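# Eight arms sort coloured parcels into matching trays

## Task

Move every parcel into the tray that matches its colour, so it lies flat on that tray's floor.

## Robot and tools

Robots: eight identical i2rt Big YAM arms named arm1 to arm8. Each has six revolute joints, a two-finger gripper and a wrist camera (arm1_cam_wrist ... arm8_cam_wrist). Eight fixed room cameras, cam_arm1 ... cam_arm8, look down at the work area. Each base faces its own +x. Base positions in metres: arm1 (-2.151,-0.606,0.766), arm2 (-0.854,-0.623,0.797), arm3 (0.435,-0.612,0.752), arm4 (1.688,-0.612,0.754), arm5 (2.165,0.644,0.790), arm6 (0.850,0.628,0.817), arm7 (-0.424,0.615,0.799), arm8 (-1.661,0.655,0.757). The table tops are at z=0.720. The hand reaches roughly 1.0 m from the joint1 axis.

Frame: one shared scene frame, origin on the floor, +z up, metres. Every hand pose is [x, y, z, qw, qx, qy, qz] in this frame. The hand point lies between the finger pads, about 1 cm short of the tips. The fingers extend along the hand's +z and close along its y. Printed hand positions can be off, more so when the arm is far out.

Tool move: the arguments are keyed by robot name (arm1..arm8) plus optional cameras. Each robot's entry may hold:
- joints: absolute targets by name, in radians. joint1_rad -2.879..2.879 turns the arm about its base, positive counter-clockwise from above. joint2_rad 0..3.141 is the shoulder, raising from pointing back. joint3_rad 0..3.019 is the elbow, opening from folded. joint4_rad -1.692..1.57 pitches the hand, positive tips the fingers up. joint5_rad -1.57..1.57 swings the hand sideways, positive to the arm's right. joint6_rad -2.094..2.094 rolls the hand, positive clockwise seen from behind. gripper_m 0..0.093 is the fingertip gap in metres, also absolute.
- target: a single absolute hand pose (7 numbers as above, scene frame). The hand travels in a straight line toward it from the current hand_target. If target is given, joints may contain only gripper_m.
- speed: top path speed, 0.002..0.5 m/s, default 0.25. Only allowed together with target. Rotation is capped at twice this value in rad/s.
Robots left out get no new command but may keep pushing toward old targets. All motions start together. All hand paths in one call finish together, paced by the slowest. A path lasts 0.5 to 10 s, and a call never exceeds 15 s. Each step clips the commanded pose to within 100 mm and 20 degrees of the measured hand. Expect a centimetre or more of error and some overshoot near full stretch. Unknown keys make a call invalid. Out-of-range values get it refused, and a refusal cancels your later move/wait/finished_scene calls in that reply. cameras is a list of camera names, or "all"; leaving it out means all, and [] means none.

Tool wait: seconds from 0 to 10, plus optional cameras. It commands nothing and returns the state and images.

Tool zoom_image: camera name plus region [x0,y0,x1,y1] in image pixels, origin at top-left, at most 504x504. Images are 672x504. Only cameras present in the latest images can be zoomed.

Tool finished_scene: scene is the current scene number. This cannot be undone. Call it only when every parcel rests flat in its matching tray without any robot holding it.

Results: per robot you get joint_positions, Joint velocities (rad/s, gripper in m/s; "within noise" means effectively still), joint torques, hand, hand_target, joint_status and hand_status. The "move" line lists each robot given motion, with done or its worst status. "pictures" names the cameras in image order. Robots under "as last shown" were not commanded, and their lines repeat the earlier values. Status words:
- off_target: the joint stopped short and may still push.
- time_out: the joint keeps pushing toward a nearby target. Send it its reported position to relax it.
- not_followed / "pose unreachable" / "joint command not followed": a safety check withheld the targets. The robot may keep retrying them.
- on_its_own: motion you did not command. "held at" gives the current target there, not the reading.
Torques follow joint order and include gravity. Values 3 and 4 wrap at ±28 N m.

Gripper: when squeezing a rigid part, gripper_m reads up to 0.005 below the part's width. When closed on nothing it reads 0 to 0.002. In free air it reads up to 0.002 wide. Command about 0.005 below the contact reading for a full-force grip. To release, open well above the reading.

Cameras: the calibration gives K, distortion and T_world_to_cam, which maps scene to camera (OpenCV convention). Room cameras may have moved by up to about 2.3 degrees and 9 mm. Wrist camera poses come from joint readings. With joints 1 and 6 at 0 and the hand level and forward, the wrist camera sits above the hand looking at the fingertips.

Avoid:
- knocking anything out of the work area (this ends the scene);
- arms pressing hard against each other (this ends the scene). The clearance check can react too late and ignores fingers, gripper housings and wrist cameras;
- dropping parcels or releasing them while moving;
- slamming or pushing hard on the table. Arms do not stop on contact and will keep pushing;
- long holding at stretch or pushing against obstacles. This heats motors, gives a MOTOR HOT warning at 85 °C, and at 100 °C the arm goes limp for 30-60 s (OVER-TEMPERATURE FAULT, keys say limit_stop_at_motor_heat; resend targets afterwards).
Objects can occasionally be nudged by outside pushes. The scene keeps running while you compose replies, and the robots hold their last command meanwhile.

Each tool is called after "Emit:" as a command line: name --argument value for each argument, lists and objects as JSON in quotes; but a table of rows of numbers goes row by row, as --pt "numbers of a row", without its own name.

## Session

Emit:
move

Scene clock: 0.00 s.
Joint torques (N m): no reading
Heat: arm1: hottest joint1_rad 30 °C; arm2: hottest joint2_rad 30 °C; arm3: hottest joint1_rad 30 °C; arm4: hottest joint3_rad 34 °C; arm5: hottest joint3_rad 32 °C; arm6: hottest joint2_rad 31 °C; arm7: hottest joint3_rad 33 °C; arm8: hottest joint1_rad 29 °C.
Joint velocities: within noise
arm1.joint_positions: joint1_rad=+0.458 joint2_rad=+0.456 joint3_rad=+1.438 joint4_rad=-1.139 joint5_rad=+0.063 joint6_rad=-0.074 gripper_m=+0.09396
arm1.joint_status: not commanded
arm1.hand: x=-1.9866 y=-0.6052 z=+1.4040 quat_wxyz=(-0.650, +0.024, -0.759, +0.041) (m; scene frame)
arm1.hand_target: x=-1.9921 y=-0.6053 z=+1.4119 quat_wxyz=(-0.658, +0.023, -0.752, +0.041) (m; scene frame)
arm1.hand_status: not commanded
arm2.joint_positions: joint1_rad=-0.133 joint2_rad=+0.490 joint3_rad=+1.431 joint4_rad=-1.371 joint5_rad=+0.122 joint6_rad=+0.254 gripper_m=+0.09396
arm2.joint_status: not commanded
arm2.hand: x=-0.9557 y=-0.4897 z=+1.3731 quat_wxyz=(-0.193, +0.711, -0.448, -0.506) (m; scene frame)
arm2.hand_target: x=-0.9532 y=-0.4923 z=+1.3817 quat_wxyz=(-0.195, +0.705, -0.446, -0.516) (m; scene frame)
arm2.hand_status: not commanded
arm3.joint_positions: joint1_rad=+0.288 joint2_rad=+0.566 joint3_rad=+1.355 joint4_rad=-1.309 joint5_rad=+0.227 joint6_rad=-0.408 gripper_m=+0.09396
arm3.joint_status: not commanded
arm3.hand: x=+0.2384 y=-0.5089 z=+1.2929 quat_wxyz=(-0.272, +0.862, -0.018, -0.428) (m; scene frame)
arm3.hand_target: x=+0.2407 y=-0.5098 z=+1.3061 quat_wxyz=(-0.276, +0.854, -0.020, -0.440) (m; scene frame)
arm3.hand_status: not commanded
arm4.joint_positions: joint1_rad=-0.202 joint2_rad=+0.526 joint3_rad=+1.372 joint4_rad=-1.530 joint5_rad=+0.176 joint6_rad=+0.279 gripper_m=+0.09396
arm4.joint_status: not commanded
arm4.hand: x=+1.8391 y=-0.5129 z=+1.2624 quat_wxyz=(-0.405, +0.175, -0.887, -0.138) (m; scene frame)
arm4.hand_target: x=+1.8372 y=-0.5146 z=+1.2716 quat_wxyz=(-0.414, +0.173, -0.882, -0.143) (m; scene frame)
arm4.hand_status: not commanded
arm5.joint_positions: joint1_rad=+0.150 joint2_rad=+0.484 joint3_rad=+1.403 joint4_rad=-1.356 joint5_rad=-0.018 joint6_rad=+0.258 gripper_m=+0.09396
arm5.joint_status: not commanded
arm5.hand: x=+1.9905 y=+0.6571 z=+1.3561 quat_wxyz=(+0.044, +0.831, -0.149, -0.534) (m; scene frame)
arm5.hand_target: x=+1.9935 y=+0.6567 z=+1.3668 quat_wxyz=(+0.045, +0.825, -0.147, -0.545) (m; scene frame)
arm5.hand_status: not commanded
arm6.joint_positions: joint1_rad=+0.005 joint2_rad=+0.600 joint3_rad=+1.377 joint4_rad=-1.425 joint5_rad=+0.198 joint6_rad=-0.419 gripper_m=+0.09396
arm6.joint_status: not commanded
arm6.hand: x=+1.0055 y=+0.4776 z=+1.3387 quat_wxyz=(-0.341, -0.130, -0.883, +0.295) (m; scene frame)
arm6.hand_target: x=+1.0039 y=+0.4787 z=+1.3519 quat_wxyz=(-0.354, -0.130, -0.876, +0.302) (m; scene frame)
arm6.hand_status: not commanded
arm7.joint_positions: joint1_rad=-0.316 joint2_rad=+0.535 joint3_rad=+1.368 joint4_rad=-1.177 joint5_rad=-0.073 joint6_rad=-0.126 gripper_m=+0.09396
arm7.joint_status: not commanded
arm7.hand: x=-0.2873 y=+0.4416 z=+1.3804 quat_wxyz=(-0.508, -0.311, -0.757, +0.270) (m; scene frame)
arm7.hand_target: x=-0.2897 y=+0.4449 z=+1.3917 quat_wxyz=(-0.517, -0.307, -0.750, +0.275) (m; scene frame)
arm7.hand_status: not commanded
arm8.joint_positions: joint1_rad=+0.154 joint2_rad=+0.581 joint3_rad=+1.368 joint4_rad=-1.211 joint5_rad=-0.224 joint6_rad=+0.370 gripper_m=+0.09396
arm8.joint_status: not commanded
arm8.hand: x=-1.7287 y=+0.4302 z=+1.3236 quat_wxyz=(-0.435, -0.755, -0.361, +0.333) (m; scene frame)
arm8.hand_target: x=-1.7273 y=+0.4330 z=+1.3347 quat_wxyz=(-0.441, -0.748, -0.360, +0.341) (m; scene frame)
arm8.hand_status: not commanded
pictures: arm1_cam_wrist, arm2_cam_wrist, arm3_cam_wrist, arm4_cam_wrist, arm5_cam_wrist, arm6_cam_wrist, arm7_cam_wrist, arm8_cam_wrist, cam_arm1, cam_arm2, cam_arm3, cam_arm4, cam_arm5, cam_arm6, cam_arm7, cam_arm8
camera_calibration:
arm1_cam_wrist: T_world_to_cam=[[-0.0151899, -0.996953, 0.076509, -0.739945], [-0.693604, -0.0446081, -0.718974, -0.390757], [0.720196, -0.0639881, -0.690813, 2.48858], [0, 0, 0, 1]] pos_world=[-2.07453, -0.595882, 1.49481]
arm2_cam_wrist: T_world_to_cam=[[0.840398, 0.511513, -0.179125, 1.29842], [0.377955, -0.790013, -0.482731, 0.641545], [-0.388434, 0.337985, -0.857254, 1.09193], [0, 0, 0, 1]] pos_world=[-0.909517, -0.526384, 1.47834]
arm3_cam_wrist: T_world_to_cam=[[0.273517, 0.847801, 0.454336, -0.222297], [0.935917, -0.125599, -0.329066, 0.144225], [-0.221918, 0.515226, -0.827825, 1.50942], [0, 0, 0, 1]] pos_world=[0.260787, -0.571114, 1.39799]
arm4_cam_wrist: T_world_to_cam=[[0.421855, -0.902681, -0.084888, -1.1342], [-0.884829, -0.389463, -0.255726, 1.75509], [0.197778, 0.182991, -0.963015, 1.07074], [0, 0, 0, 1]] pos_world=[1.81965, -0.536211, 1.38368]
arm5_cam_wrist: T_world_to_cam=[[0.208912, 0.948065, -0.239849, -0.712488], [0.828489, -0.301889, -0.471666, -0.803489], [-0.519578, -0.100176, -0.84853, 2.37481], [0, 0, 0, 1]] pos_world=[2.04843, 0.67082, 1.46523]
arm6_cam_wrist: T_world_to_cam=[[-0.428817, -0.788123, 0.441564, 0.214993], [-0.903379, 0.371489, -0.214249, 1.0236], [0.00481816, -0.490773, -0.871274, 1.52024], [0, 0, 0, 1]] pos_world=[1.00957, 0.535277, 1.44892]
arm7_cam_wrist: T_world_to_cam=[[-0.747697, -0.654596, 0.111593, -0.082968], [-0.585602, 0.570766, -0.575584, 0.380558], [0.313082, -0.495711, -0.810093, 1.54839], [0, 0, 0, 1]] pos_world=[-0.323954, 0.496036, 1.48264]
arm8_cam_wrist: T_world_to_cam=[[-0.833849, 0.353228, -0.424177, -1.03093], [0.527182, 0.737406, -0.422271, 1.15734], [0.163633, -0.575728, -0.8011, 1.71143], [0, 0, 0, 1]] pos_world=[-1.74981, 0.496045, 1.42244]

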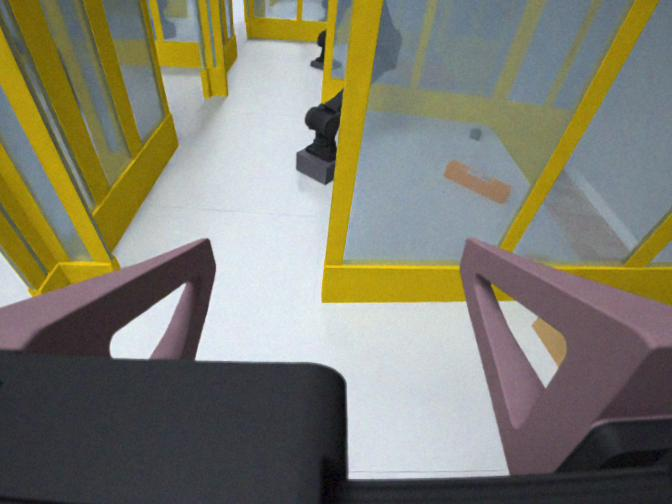

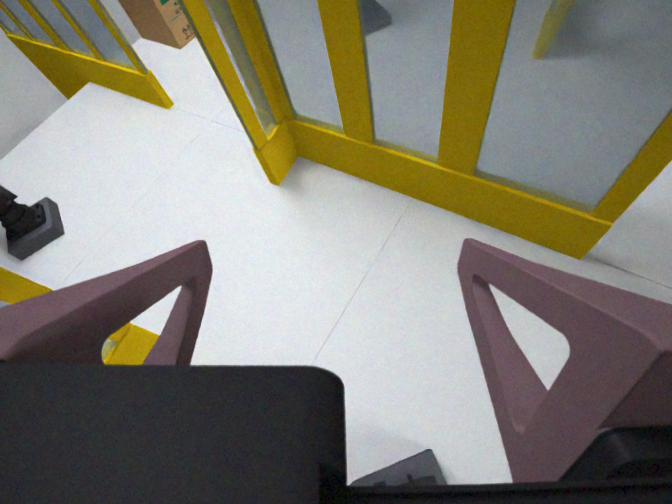

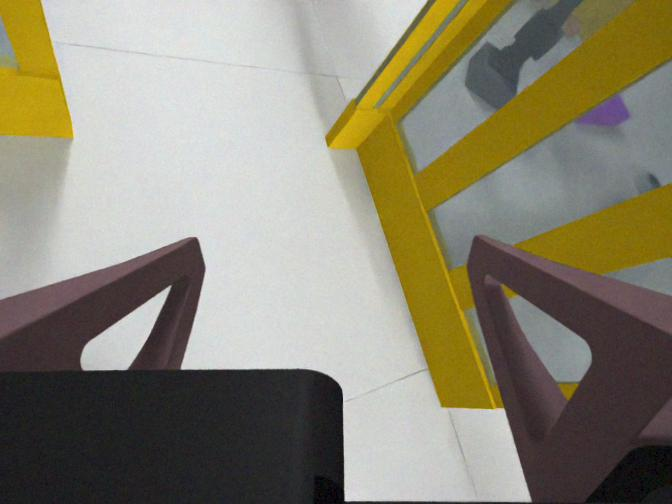

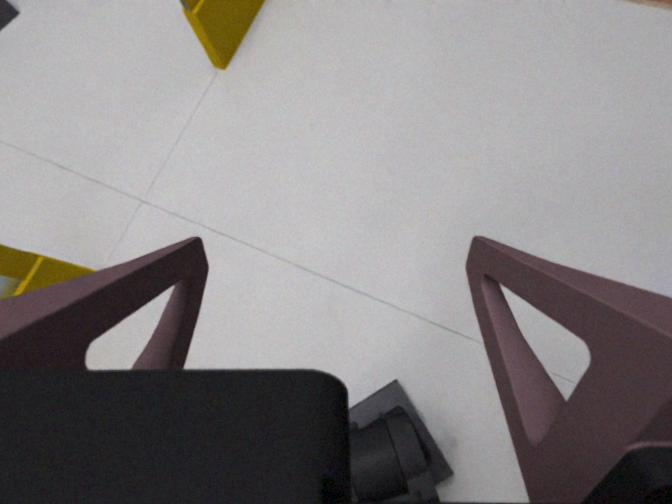

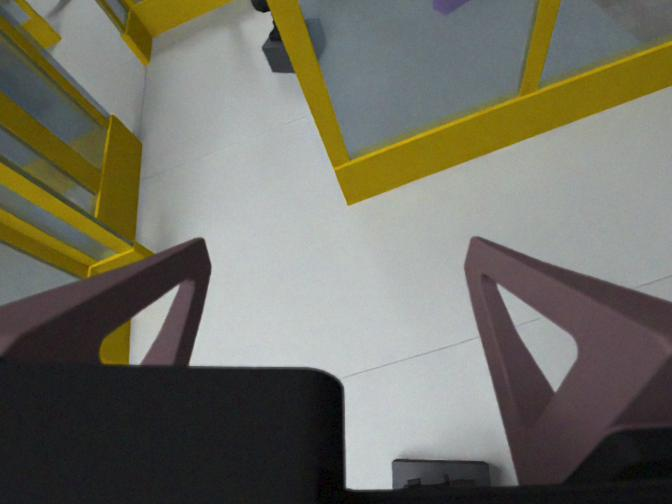

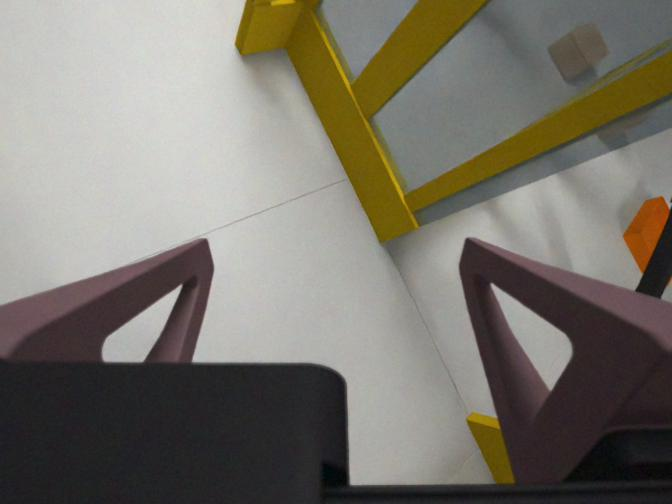

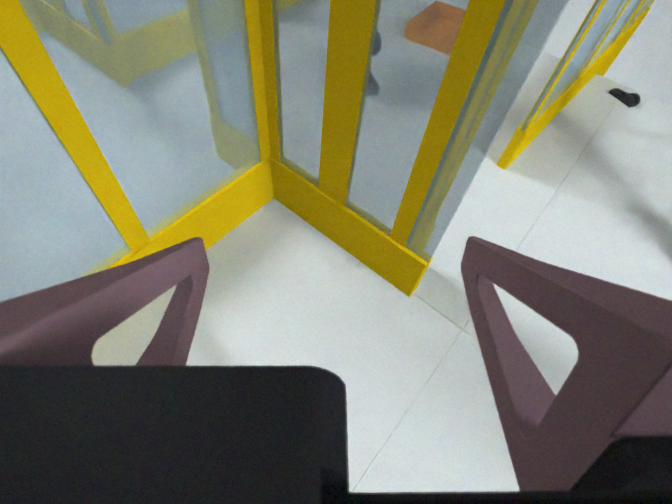

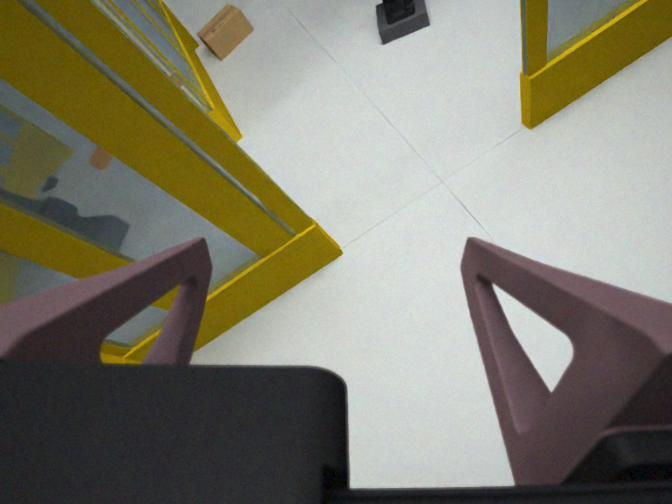

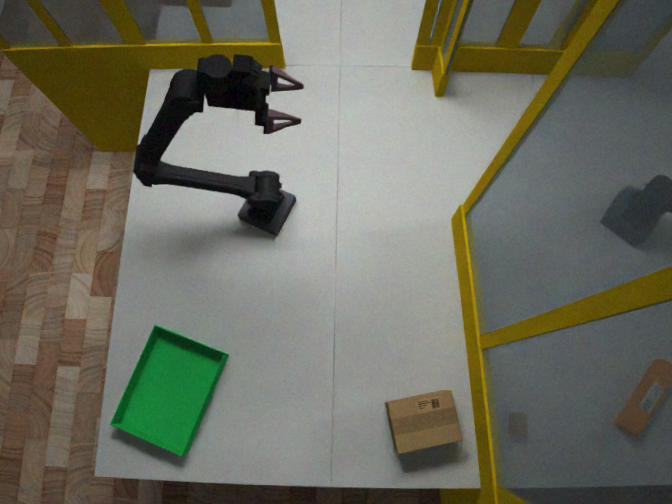

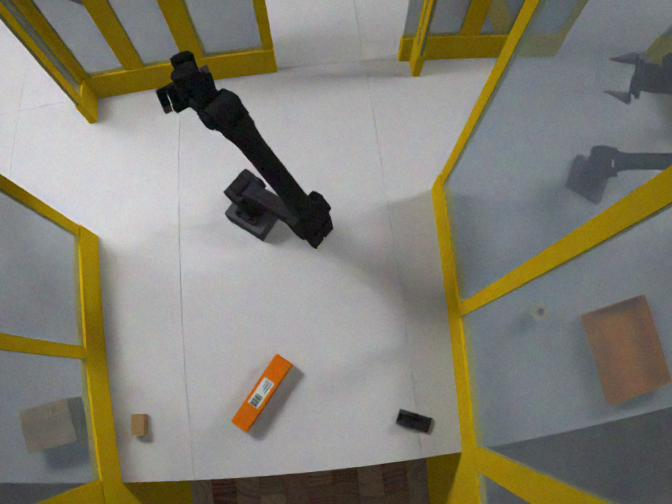

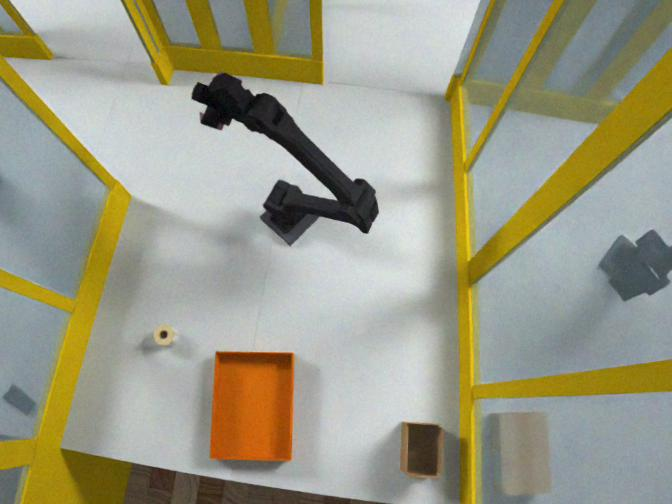

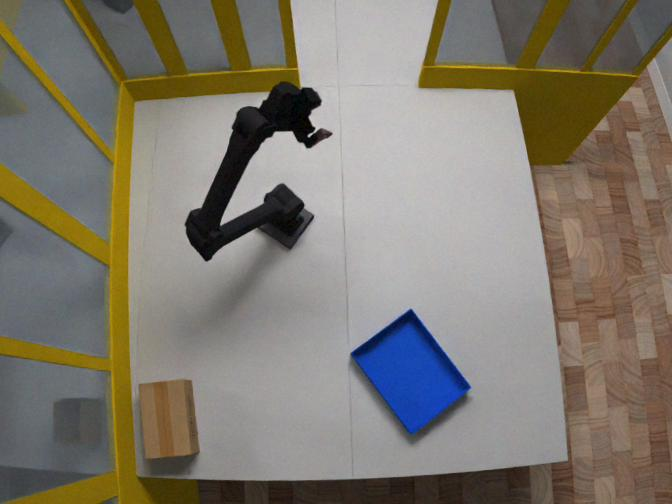

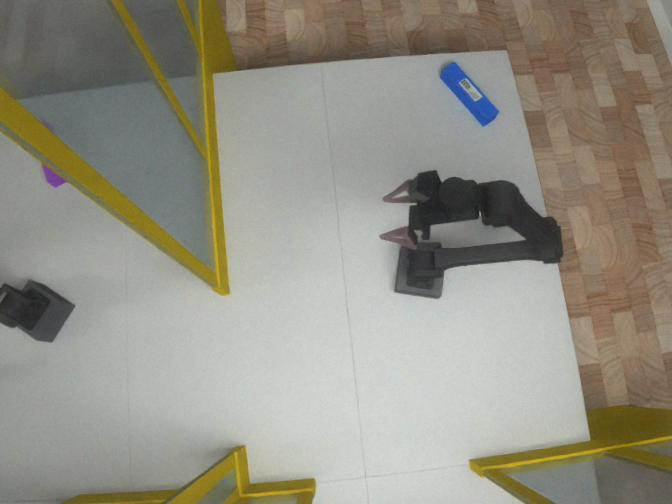

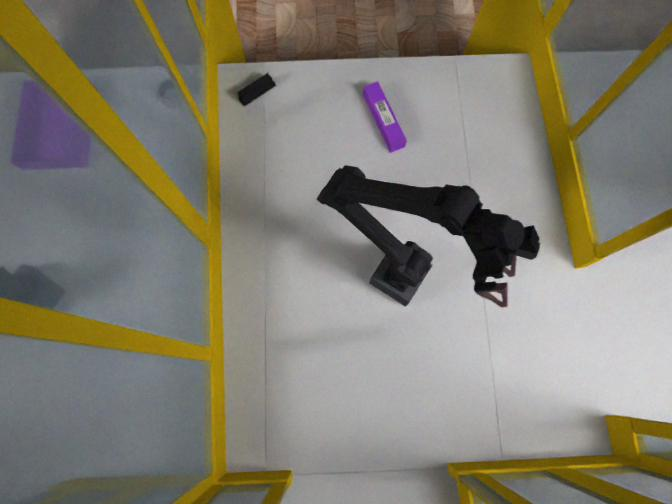

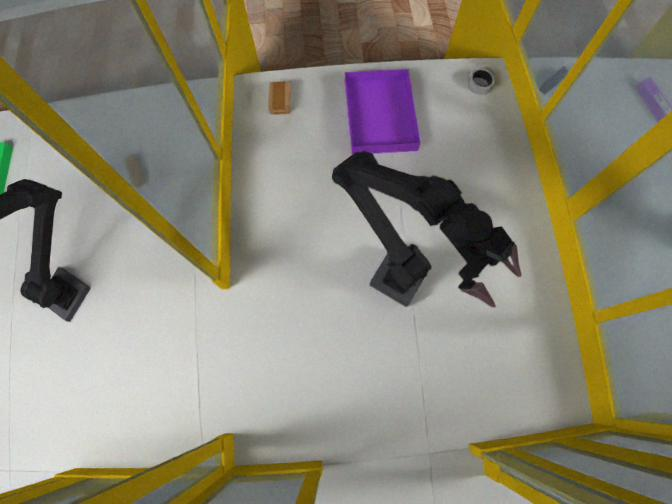

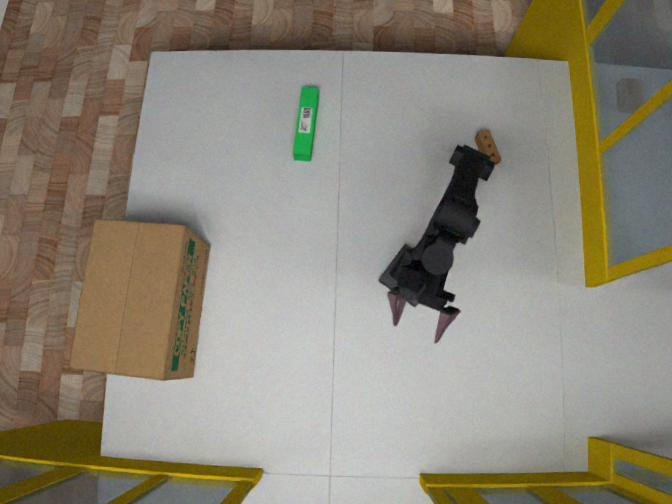

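Emit:
move --arm2 '{"joints":{"joint1_rad":2.180}}' --arm5 '{"joints":{"joint1_rad":-1.716}}' --arm6 '{"joints":{"joint1_rad":2.209}}' --arm8 '{"joints":{"joint1_rad":-1.939}}' --arm1 '{"joints":{"joint1_rad":1.533}}' --arm4 '{"joints":{"joint1_rad":0.161}}' --cameras '[]'

Emit:
move --arm2 '{"target":[-0.885,-1.25,0.89,0,0.9048,0.4258,0],"speed":0.4}' --arm5 '{"target":[2.444,1.30,0.89,0,0.8471,-0.5314,0],"speed":0.4}' --arm6 '{"target":[0.836,1.275,0.89,0,0.7965,-0.6046,0],"speed":0.4}' --arm8 '{"target":[-2.015,1.185,0.89,0,0.6877,-0.7260,0],"speed":0.4}' --cameras '["arm2_cam_wrist","arm5_cam_wrist","arm6_cam_wrist","arm8_cam_wrist"]'

Scene clock: 70.03 s.
Joint torques (N m): arm1=[2.37 5.66 7.57 1.99 0.09 0.01] | arm2=[0.85 4.54 7.79 2.18 0.04 -0.08] | arm3=[-0.62 1.26 10.14 1.63 -0.05 0.01] | arm4=[1.32 3.49 9.95 1.77 0.01 0.03] | arm5=[-1.26 5.3 6.72 1.92 -0.13 -0.07] | arm6=[0.21 2.73 9.48 1.58 0.14 -0.05] | arm7=[-0.38 1.49 10.45 1.62 -0.1 0.12] | arm8=[1.32 3.08 10.56 1.46 -0.15 -0.07]
Heat: arm1: hottest joint3_rad 31 °C; arm2: hottest joint3_rad 35 °C; arm3: hottest joint3_rad 32 °C; arm4: hottest joint3_rad 39 °C; arm5: hottest joint3_rad 35 °C; arm6: hottest joint3_rad 33 °C; arm7: hottest joint3_rad 42 °C; arm8: hottest joint3_rad 36 °C.
move: arm1 done; arm2 done; arm4 done; arm5 done; arm6 done; arm8 done
Joint velocities: within noise
arm1.joint_positions: joint1_rad=+1.521 joint2_rad=+0.456 joint3_rad=+1.438 joint4_rad=-1.139 joint5_rad=+0.063 joint6_rad=-0.074 gripper_m=+0.09397
arm1.joint_status: all done
arm1.hand: x=-2.0674 y=-0.4566 z=+1.4022 quat_wxyz=(-0.577, +0.406, -0.645, -0.293) (m; scene frame)
arm1.hand_target: x=-2.0716 y=-0.4603 z=+1.4101 quat_wxyz=(-0.582, +0.406, -0.637, -0.301) (m; scene frame)
arm1.hand_status: not commanded
arm2.joint_positions: joint1_rad=+2.172 joint2_rad=+0.490 joint3_rad=+1.431 joint4_rad=-1.371 joint5_rad=+0.122 joint6_rad=+0.254 gripper_m=+0.09398
arm2.joint_status: all done
arm2.hand: x=-0.8853 y=-0.7887 z=+1.3727 quat_wxyz=(+0.384, +0.699, +0.467, -0.382) (m; scene frame)
arm2.hand_target: x=-0.8838 y=-0.7853 z=+1.3814 quat_wxyz=(+0.393, +0.693, +0.466, -0.386) (m; scene frame)
arm2.hand_status: not commanded
arm3, arm7: as last shown
arm4.joint_positions: joint1_rad=+0.146 joint2_rad=+0.526 joint3_rad=+1.372 joint4_rad=-1.530 joint5_rad=+0.175 joint6_rad=+0.279 gripper_m=+0.09396
arm4.joint_status: all done
arm4.hand: x=+1.7983 y=-0.4688 z=+1.2625 quat_wxyz=(-0.374, +0.325, -0.844, -0.208) (m; scene frame)
arm4.hand_target: x=+1.7951 y=-0.4696 z=+1.2716 quat_wxyz=(-0.380, +0.328, -0.837, -0.218) (m; scene frame)
arm4.hand_status: not commanded
arm5.joint_positions: joint1_rad=-1.708 joint2_rad=+0.484 joint3_rad=+1.403 joint4_rad=-1.356 joint5_rad=-0.018 joint6_rad=+0.258 gripper_m=+0.09398
arm5.joint_status: all done
arm5.hand: x=+2.2272 y=+0.8010 z=+1.3578 quat_wxyz=(-0.403, +0.376, -0.753, -0.360) (m; scene frame)
arm5.hand_target: x=+2.2272 y=+0.7976 z=+1.3686 quat_wxyz=(-0.412, +0.370, -0.748, -0.365) (m; scene frame)
arm5.hand_status: not commanded
arm6.joint_positions: joint1_rad=+2.200 joint2_rad=+0.600 joint3_rad=+1.377 joint4_rad=-1.425 joint5_rad=+0.196 joint6_rad=-0.419 gripper_m=+0.09397
arm6.joint_status: all done
arm6.hand: x=+0.8821 y=+0.8421 z=+1.3387 quat_wxyz=(-0.418, +0.727, -0.518, -0.170) (m; scene frame)
arm6.hand_target: x=+0.8804 y=+0.8404 z=+1.3519 quat_wxyz=(-0.429, +0.722, -0.512, -0.180) (m; scene frame)
arm6.hand_status: not commanded
arm8.joint_positions: joint1_rad=-1.933 joint2_rad=+0.581 joint3_rad=+1.368 joint4_rad=-1.211 joint5_rad=-0.223 joint6_rad=+0.370 gripper_m=+0.09398
arm8.joint_status: all done
arm8.hand: x=-1.8237 y=+0.8261 z=+1.3232 quat_wxyz=(+0.069, -0.692, +0.471, +0.542) (m; scene frame)
arm8.hand_target: x=-1.8210 y=+0.8244 z=+1.3343 quat_wxyz=(+0.074, -0.686, +0.468, +0.552) (m; scene frame)
arm8.hand_status: not commanded
pictures: none
No camera images: "cameras" was empty.

Scene clock: 73.30 s.
Joint torques (N m): arm1=[2.08 5.48 7.64 2.07 0.11 -0.01] | arm2=[-0.44 -22.89 11.29 0.12 -0.09 0.08] | arm3=[-0.5 1.14 10.15 1.61 -0.04 0] | arm4=[1.26 3.43 9.96 1.77 0.01 0.03] | arm5=[-1.96 -19.96 10.24 -0.13 -0.07 -0.16] | arm6=[-0.97 -15.68 12.05 -0.23 -0.05 0] | arm7=[-0.32 1.49 10.45 1.55 -0.09 0.13] | arm8=[1.49 -19.78 14.26 -0.59 0.09 0.05]
Heat: arm1: hottest joint3_rad 31 °C; arm2: hottest joint3_rad 35 °C; arm3: hottest joint3_rad 32 °C; arm4: hottest joint3_rad 40 °C; arm5: hottest joint3_rad 35 °C; arm6: hottest joint3_rad 33 °C; arm7: hottest joint3_rad 42 °C; arm8: hottest joint3_rad 36 °C.
move: arm2 off_target; arm5 off_target; arm6 off_target; arm8 off_target
Joint velocities: within noise
arm1, arm3, arm4, arm7: as last shown
arm2.joint_positions: joint1_rad=+2.191 joint2_rad=+2.045 joint3_rad=+1.755 joint4_rad=-1.306 joint5_rad=+0.003 joint6_rad=+0.629 gripper_m=+0.09399
arm2.joint_status: not commanded
arm2.hand: x=-0.8802 y=-1.2372 z=+0.8778 quat_wxyz=(-0.013, +0.900, +0.436, +0.005) (m; scene frame)
arm2.hand_target: x=-0.8849 y=-1.2494 z=+0.8901 quat_wxyz=(+0.000, +0.905, +0.426, +0.000) (m; scene frame)
arm2.hand_status: off_target (0.018 m and 2.0 deg from the pose sent, 0.668 m and 67.5 deg at the start)
arm5.joint_positions: joint1_rad=-1.716 joint2_rad=+2.326 joint3_rad=+2.240 joint4_rad=-1.522 joint5_rad=-0.003 joint6_rad=-0.842 gripper_m=+0.09399
arm5.joint_status: not commanded
arm5.hand: x=+2.4419 y=+1.2886 z=+0.8762 quat_wxyz=(+0.015, +0.843, -0.538, +0.001) (m; scene frame)
arm5.hand_target: x=+2.4437 y=+1.2993 z=+0.8899 quat_wxyz=(-0.001, +0.847, -0.532, +0.000) (m; scene frame)
arm5.hand_status: off_target (0.018 m and 1.9 deg from the pose sent, 0.717 m and 88.1 deg at the start)
arm6.joint_positions: joint1_rad=+2.217 joint2_rad=+2.110 joint3_rad=+1.804 joint4_rad=-1.297 joint5_rad=+0.002 joint6_rad=-0.259 gripper_m=+0.09397
arm6.joint_status: not commanded
arm6.hand: x=+0.8331 y=+1.2587 z=+0.8767 quat_wxyz=(+0.012, +0.801, -0.598, +0.011) (m; scene frame)
arm6.hand_target: x=+0.8361 y=+1.2742 z=+0.8904 quat_wxyz=(+0.000, +0.797, -0.605, +0.000) (m; scene frame)
arm6.hand_status: off_target (0.021 m and 2.1 deg from the pose sent, 0.625 m and 53.8 deg at the start)
arm8.joint_positions: joint1_rad=-1.940 joint2_rad=+2.046 joint3_rad=+1.859 joint4_rad=-1.414 joint5_rad=-0.003 joint6_rad=+0.636 gripper_m=+0.09398
arm8.joint_status: not commanded
arm8.hand: x=-2.0108 y=+1.1712 z=+0.8764 quat_wxyz=(-0.004, -0.693, +0.721, -0.015) (m; scene frame)
arm8.hand_target: x=-2.0145 y=+1.1843 z=+0.8900 quat_wxyz=(+0.000, -0.688, +0.726, +0.000) (m; scene frame)
arm8.hand_status: off_target (0.020 m and 2.0 deg from the pose sent, 0.594 m and 70.2 deg at the start)
pictures: arm2_cam_wrist, arm5_cam_wrist, arm6_cam_wrist, arm8_cam_wrist
camera_calibration:
arm2_cam_wrist: T_world_to_cam=[[-0.780661, 0.624171, 0.0312867, 0.0564353], [0.514419, 0.613352, 0.59931, 0.689987], [0.354882, 0.483952, -0.799905, 1.73383], [0, 0, 0, 1]] pos_world=[-0.926193, -1.29752, 0.971621]
arm5_cam_wrist: T_world_to_cam=[[0.91117, 0.411625, -0.0182867, -2.73833], [0.343278, -0.733836, 0.586212, -0.398634], [0.22788, -0.540416, -0.809951, 0.973672], [0, 0, 0, 1]] pos_world=[2.41004, 1.36082, 0.972236]
arm6_cam_wrist: T_world_to_cam=[[0.956969, 0.290191, -0.000332725, -1.16368], [0.232073, -0.764624, 0.601242, 0.247812], [0.17422, -0.575447, -0.799067, 1.40406], [0, 0, 0, 1]] pos_world=[0.811478, 1.33514, 0.97256]
arm8_cam_wrist: T_world_to_cam=[[0.998922, -0.0461056, 0.00539913, 2.05886], [-0.0397393, -0.789228, 0.612813, 0.311683], [-0.0239929, -0.612367, -0.79021, 1.48209], [0, 0, 0, 1]] pos_world=[-2.00869, 1.24849, 0.969041]

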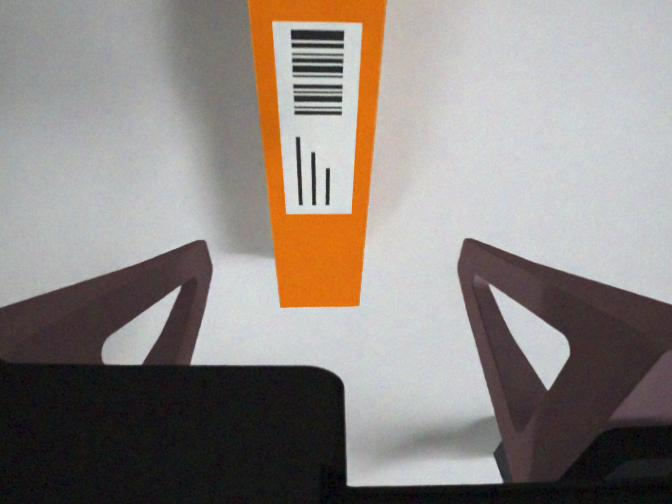

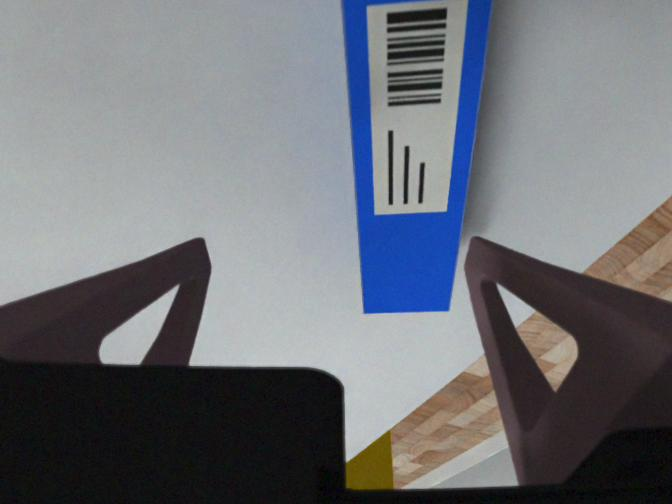

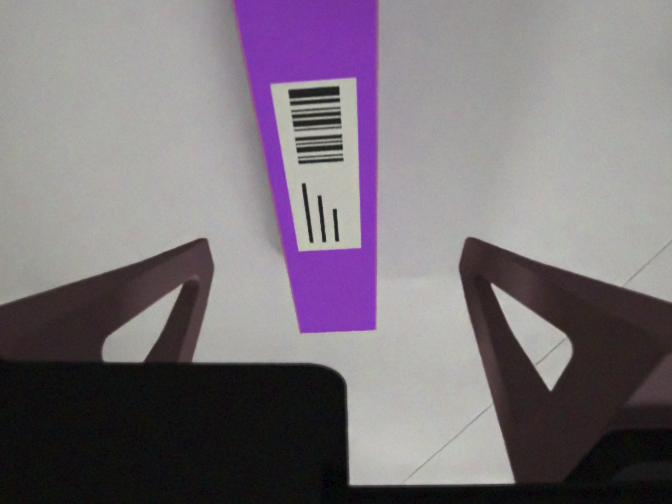

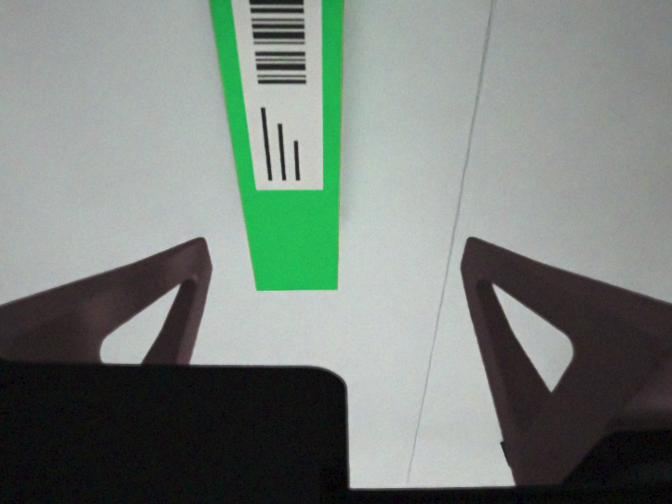

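Emit:
move --arm2 '{"target":[-0.886,-1.272,0.88,0,0.9048,0.4258,0],"speed":0.3}' --arm5 '{"target":[2.475,1.330,0.88,0,0.8629,-0.5053,0],"speed":0.3}' --arm6 '{"target":[0.826,1.272,0.88,0,0.8236,-0.5671,0],"speed":0.3}' --arm8 '{"target":[-2.038,1.218,0.88,0,0.6877,-0.7260,0],"speed":0.3}' --cameras '["arm2_cam_wrist","arm5_cam_wrist","arm6_cam_wrist","arm8_cam_wrist"]'

Scene clock: 103.87 s.
Joint torques (N m): arm1=[2.32 5.54 7.69 1.99 0.11 0.02] | arm2=[-0.38 -22.77 11.54 0.14 -0.08 0.08] | arm3=[-0.67 1.2 10.17 1.62 -0.05 0.01] | arm4=[1.26 3.43 9.94 1.77 0.01 0.03] | arm5=[-1.9 -21.01 10.07 -0.23 -0.19 -0.17] | arm6=[0.15 -15.5 10.11 0.51 -0.06 -0.18] | arm7=[-0.26 1.61 10.43 1.61 -0.1 0.12] | arm8=[1.61 -20.84 14.56 -0.61 0.08 0.03]
Heat: arm1: hottest joint3_rad 32 °C; arm2: hottest joint3_rad 37 °C; arm3: hottest joint3_rad 32 °C; arm4: hottest joint3_rad 41 °C; arm5: hottest joint3_rad 37 °C; arm6: hottest joint3_rad 35 °C; arm7: hottest joint3_rad 43 °C; arm8: hottest joint3_rad 37 °C.
move: arm2 off_target; arm5 off_target; arm6 off_target; arm8 off_target
Joint velocities: within noise
arm1, arm3, arm4, arm7: as last shown
arm2.joint_positions: joint1_rad=+2.191 joint2_rad=+2.101 joint3_rad=+1.840 joint4_rad=-1.324 joint5_rad=+0.003 joint6_rad=+0.629 gripper_m=+0.09399
arm2.joint_status: not commanded
arm2.hand: x=-0.8811 y=-1.2597 z=+0.8748 quat_wxyz=(-0.008, +0.900, +0.436, +0.002) (m; scene frame)
arm2.hand_target: x=-0.8859 y=-1.2716 z=+0.8802 quat_wxyz=(+0.001, +0.905, +0.426, +0.000) (m; scene frame)
arm2.hand_status: off_target (0.014 m and 1.6 deg from the pose sent, 0.035 m and 2.0 deg at the start)
arm4.hand_target: x=+1.7951 y=-0.4697 z=+1.2716 quat_wxyz=(-0.380, +0.328, -0.837, -0.218) (m; scene frame)
arm5.joint_positions: joint1_rad=-1.729 joint2_rad=+2.539 joint3_rad=+2.610 joint4_rad=-1.674 joint5_rad=-0.002 joint6_rad=-0.926 gripper_m=+0.09399
arm5.joint_status: not commanded
arm5.hand: x=+2.4680 y=+1.3242 z=+0.8659 quat_wxyz=(+0.013, +0.862, -0.507, +0.001) (m; scene frame)
arm5.hand_target: x=+2.4746 y=+1.3292 z=+0.8799 quat_wxyz=(-0.003, +0.863, -0.505, +0.000) (m; scene frame)
arm5.hand_status: off_target (0.017 m and 1.5 deg from the pose sent, 0.053 m and 4.7 deg at the start; a joint's target at an end of its range on 18 of 46 steps)
arm6.joint_positions: joint1_rad=+2.217 joint2_rad=+2.110 joint3_rad=+1.804 joint4_rad=-1.293 joint5_rad=+0.002 joint6_rad=-0.317 gripper_m=+0.09397
arm6.joint_status: not commanded
arm6.hand: x=+0.8331 y=+1.2598 z=+0.8767 quat_wxyz=(+0.011, +0.818, -0.575, +0.009) (m; scene frame)
arm6.hand_target: x=+0.8260 y=+1.2716 z=+0.8803 quat_wxyz=(+0.000, +0.824, -0.567, +0.000) (m; scene frame)
arm6.hand_status: off_target (0.014 m and 2.0 deg from the pose sent, 0.015 m and 4.8 deg at the start)
arm8.joint_positions: joint1_rad=-1.940 joint2_rad=+2.167 joint3_rad=+2.050 joint4_rad=-1.475 joint5_rad=-0.003 joint6_rad=+0.637 gripper_m=+0.09398
arm8.joint_status: not commanded
arm8.hand: x=-2.0340 y=+1.2055 z=+0.8720 quat_wxyz=(-0.004, -0.692, +0.722, -0.011) (m; scene frame)
arm8.hand_target: x=-2.0376 y=+1.2174 z=+0.8801 quat_wxyz=(+0.000, -0.688, +0.726, +0.001) (m; scene frame)
arm8.hand_status: off_target (0.015 m and 1.5 deg from the pose sent, 0.054 m and 1.9 deg at the start)
pictures: arm2_cam_wrist, arm5_cam_wrist, arm6_cam_wrist, arm8_cam_wrist
camera_calibration:
arm2_cam_wrist: T_world_to_cam=[[-0.78065, 0.624478, 0.0247385, 0.0759723], [0.514687, 0.619939, 0.592261, 0.720749], [0.354518, 0.475081, -0.805366, 1.73593], [0, 0, 0, 1]] pos_world=[-0.927071, -1.31897, 0.969308]
arm5_cam_wrist: T_world_to_cam=[[0.879883, 0.474936, -0.0155136, -2.78596], [0.393862, -0.71064, 0.582978, -0.528206], [0.265853, -0.519063, -0.81234, 0.858763], [0, 0, 0, 1]] pos_world=[2.43105, 1.39354, 0.962319]
arm6_cam_wrist: T_world_to_cam=[[0.938552, 0.345137, -0.000730332, -1.21751], [0.27719, -0.752517, 0.597398, 0.199232], [0.205634, -0.560891, -0.801945, 1.3627], [0, 0, 0, 1]] pos_world=[0.80725, 1.33446, 0.972904]
arm8_cam_wrist: T_world_to_cam=[[0.998882, -0.0472727, 0.000398877, 2.08932], [-0.0377922, -0.793431, 0.607486, 0.354148], [-0.028401, -0.606822, -0.79433, 1.48695], [0, 0, 0, 1]] pos_world=[-2.03137, 1.28208, 0.96516]

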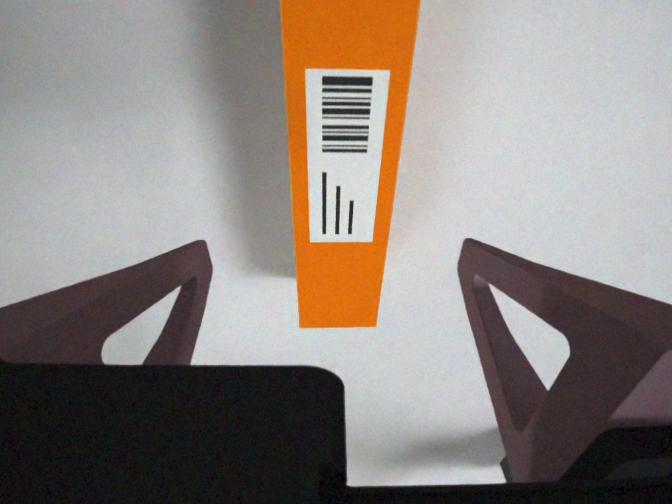

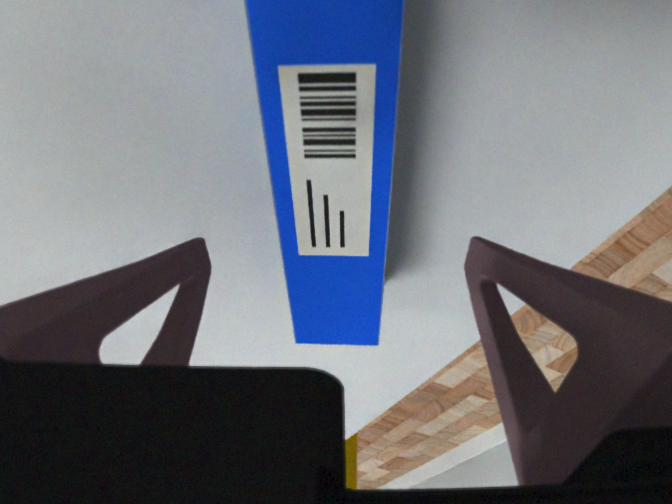

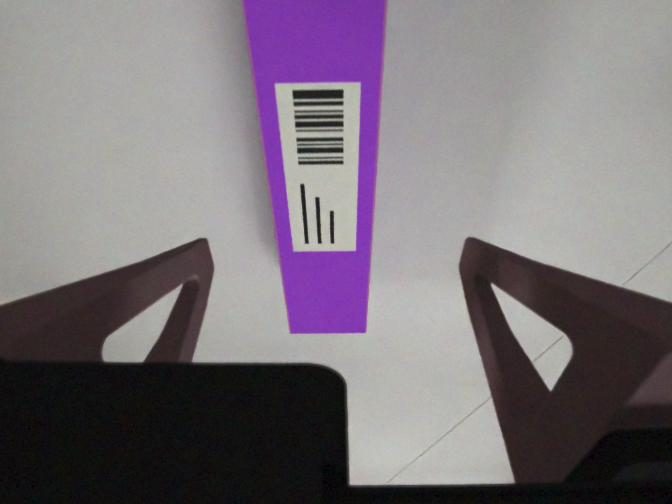

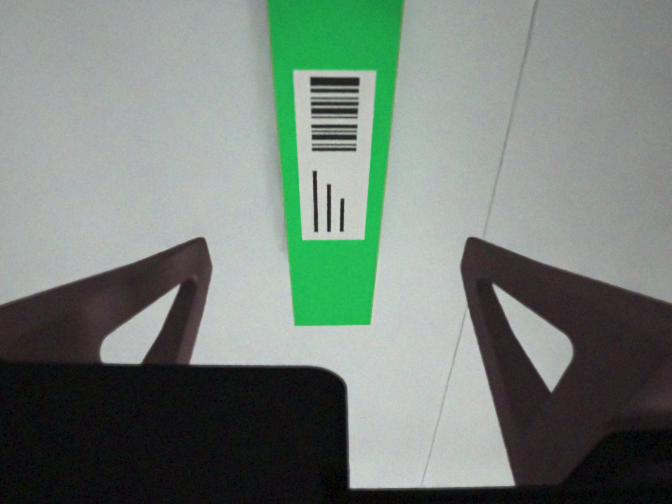

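Emit:
move --arm2 '{"target":[-0.885,-1.269,0.767,0,0.9048,0.4258,0],"speed":0.2}' --arm5 '{"target":[2.472,1.329,0.773,0,0.8629,-0.5053,0],"speed":0.2}' --arm6 '{"target":[0.822,1.267,0.772,0,0.8236,-0.5671,0],"speed":0.2}' --arm8 '{"target":[-2.037,1.213,0.762,0,0.6877,-0.7260,0],"speed":0.2}' --cameras '["arm2_cam_wrist","arm5_cam_wrist","arm6_cam_wrist","arm8_cam_wrist"]'

Scene clock: 114.43 s.
Joint torques (N m): arm1=[2.55 5.3 7.64 1.99 0.11 0] | arm2=[-0.26 -24.41 8.08 0.87 -0.08 0.08] | arm3=[-0.5 1.14 10.14 1.59 -0.05 0] | arm4=[1.26 3.43 9.95 1.77 0.01 0.03] | arm5=[-0.97 -23.12 7.08 0.76 -0.15 -0.12] | arm6=[0.26 -16.38 7.9 0.55 -0.06 -0.12] | arm7=[-0.44 1.67 10.41 1.58 -0.09 0.11] | arm8=[1.9 -21.36 9.77 0.18 0.08 0.05]
Heat: arm1: hottest joint3_rad 32 °C; arm2: hottest joint3_rad 39 °C; arm3: hottest joint3_rad 32 °C; arm4: hottest joint3_rad 41 °C; arm5: hottest joint3_rad 38 °C; arm6: hottest joint3_rad 36 °C; arm7: hottest joint3_rad 44 °C; arm8: hottest joint3_rad 37 °C.
move: arm2 done; arm5 done; arm6 done; arm8 done
Joint velocities: within noise
arm1, arm3, arm4, arm7: as last shown
arm2.joint_positions: joint1_rad=+2.191 joint2_rad=+2.220 joint3_rad=+1.745 joint4_rad=-1.110 joint5_rad=+0.003 joint6_rad=+0.630 gripper_m=+0.09399
arm2.joint_status: not commanded
arm2.hand: x=-0.8813 y=-1.2634 z=+0.7673 quat_wxyz=(-0.007, +0.900, +0.435, +0.002) (m; scene frame)
arm2.hand_target: x=-0.8849 y=-1.2688 z=+0.7669 quat_wxyz=(+0.000, +0.905, +0.426, +0.000) (m; scene frame)
arm2.hand_status: done (0.007 m and 1.4 deg from the pose sent, 0.108 m and 1.6 deg at the start)
arm5.joint_positions: joint1_rad=-1.729 joint2_rad=+2.556 joint3_rad=+2.393 joint4_rad=-1.434 joint5_rad=-0.002 joint6_rad=-0.926 gripper_m=+0.09399
arm5.joint_status: not commanded
arm5.hand: x=+2.4686 y=+1.3252 z=+0.7715 quat_wxyz=(+0.009, +0.862, -0.507, +0.001) (m; scene frame)
arm5.hand_target: x=+2.4719 y=+1.3289 z=+0.7730 quat_wxyz=(+0.000, +0.863, -0.505, +0.000) (m; scene frame)
arm5.hand_status: done (0.005 m and 1.1 deg from the pose sent, 0.093 m and 1.5 deg at the start)
arm6.joint_positions: joint1_rad=+2.223 joint2_rad=+2.224 joint3_rad=+1.702 joint4_rad=-1.068 joint5_rad=+0.002 joint6_rad=-0.317 gripper_m=+0.09397
arm6.joint_status: not commanded
arm6.hand: x=+0.8294 y=+1.2601 z=+0.7707 quat_wxyz=(+0.007, +0.820, -0.573, +0.006) (m; scene frame)
arm6.hand_target: x=+0.8220 y=+1.2668 z=+0.7720 quat_wxyz=(+0.000, +0.824, -0.567, +0.000) (m; scene frame)
arm6.hand_status: done (0.010 m and 1.3 deg from the pose sent, 0.105 m and 2.0 deg at the start)
arm8.joint_positions: joint1_rad=-1.940 joint2_rad=+2.244 joint3_rad=+1.900 joint4_rad=-1.233 joint5_rad=-0.003 joint6_rad=+0.640 gripper_m=+0.09398
arm8.joint_status: not commanded
arm8.hand: x=-2.0365 y=+1.2092 z=+0.7666 quat_wxyz=(-0.002, -0.691, +0.723, -0.003) (m; scene frame)
arm8.hand_target: x=-2.0370 y=+1.2130 z=+0.7620 quat_wxyz=(+0.000, -0.688, +0.726, +0.000) (m; scene frame)
arm8.hand_status: done (0.006 m and 0.7 deg from the pose sent, 0.110 m and 1.5 deg at the start)
pictures: arm2_cam_wrist, arm5_cam_wrist, arm6_cam_wrist, arm8_cam_wrist
camera_calibration:
arm2_cam_wrist: T_world_to_cam=[[-0.779695, 0.625697, 0.0240762, 0.0837056], [0.515674, 0.619832, 0.591513, 0.788152], [0.355185, 0.473616, -0.805936, 1.65033], [0, 0, 0, 1]] pos_world=[-0.927338, -1.32252, 0.861845]
arm5_cam_wrist: T_world_to_cam=[[0.87992, 0.475033, -0.0091679, -2.79349], [0.391972, -0.714888, 0.579044, -0.459333], [0.268511, -0.513106, -0.815244, 0.770224], [0, 0, 0, 1]] pos_world=[2.43128, 1.39384, 0.868285]
arm6_cam_wrist: T_world_to_cam=[[0.936429, 0.35085, 0.00217588, -1.22193], [0.281969, -0.756246, 0.590411, 0.269869], [0.208791, -0.552264, -0.8071, 1.26912], [0, 0, 0, 1]] pos_world=[0.803172, 1.33369, 0.867632]
arm8_cam_wrist: T_world_to_cam=[[0.998691, -0.0502674, -0.0094127, 2.10287], [-0.034716, -0.801507, 0.596976, 0.445124], [-0.0375528, -0.595868, -0.802204, 1.37955], [0, 0, 0, 1]] pos_world=[-2.03286, 1.28451, 0.860748]

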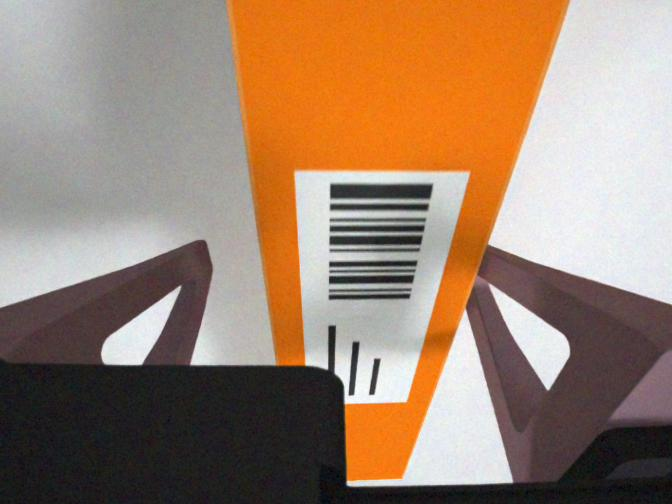

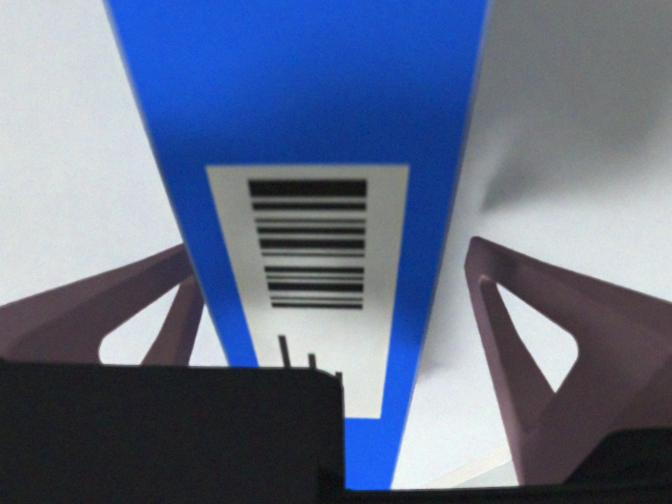

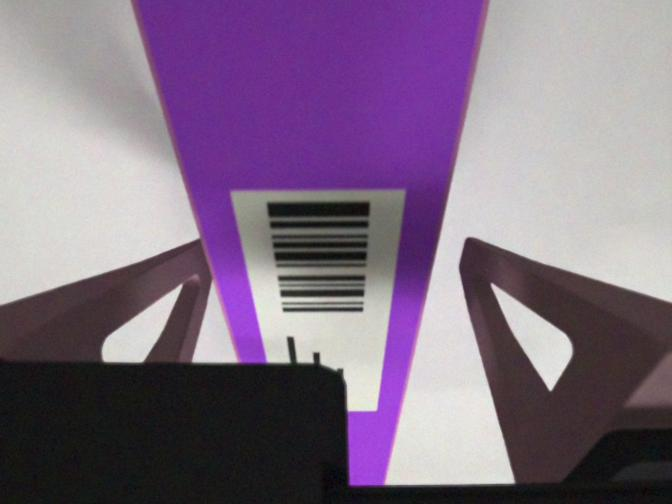

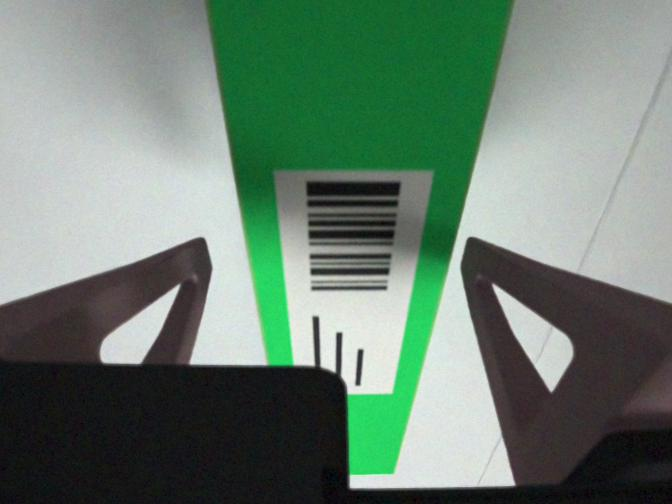

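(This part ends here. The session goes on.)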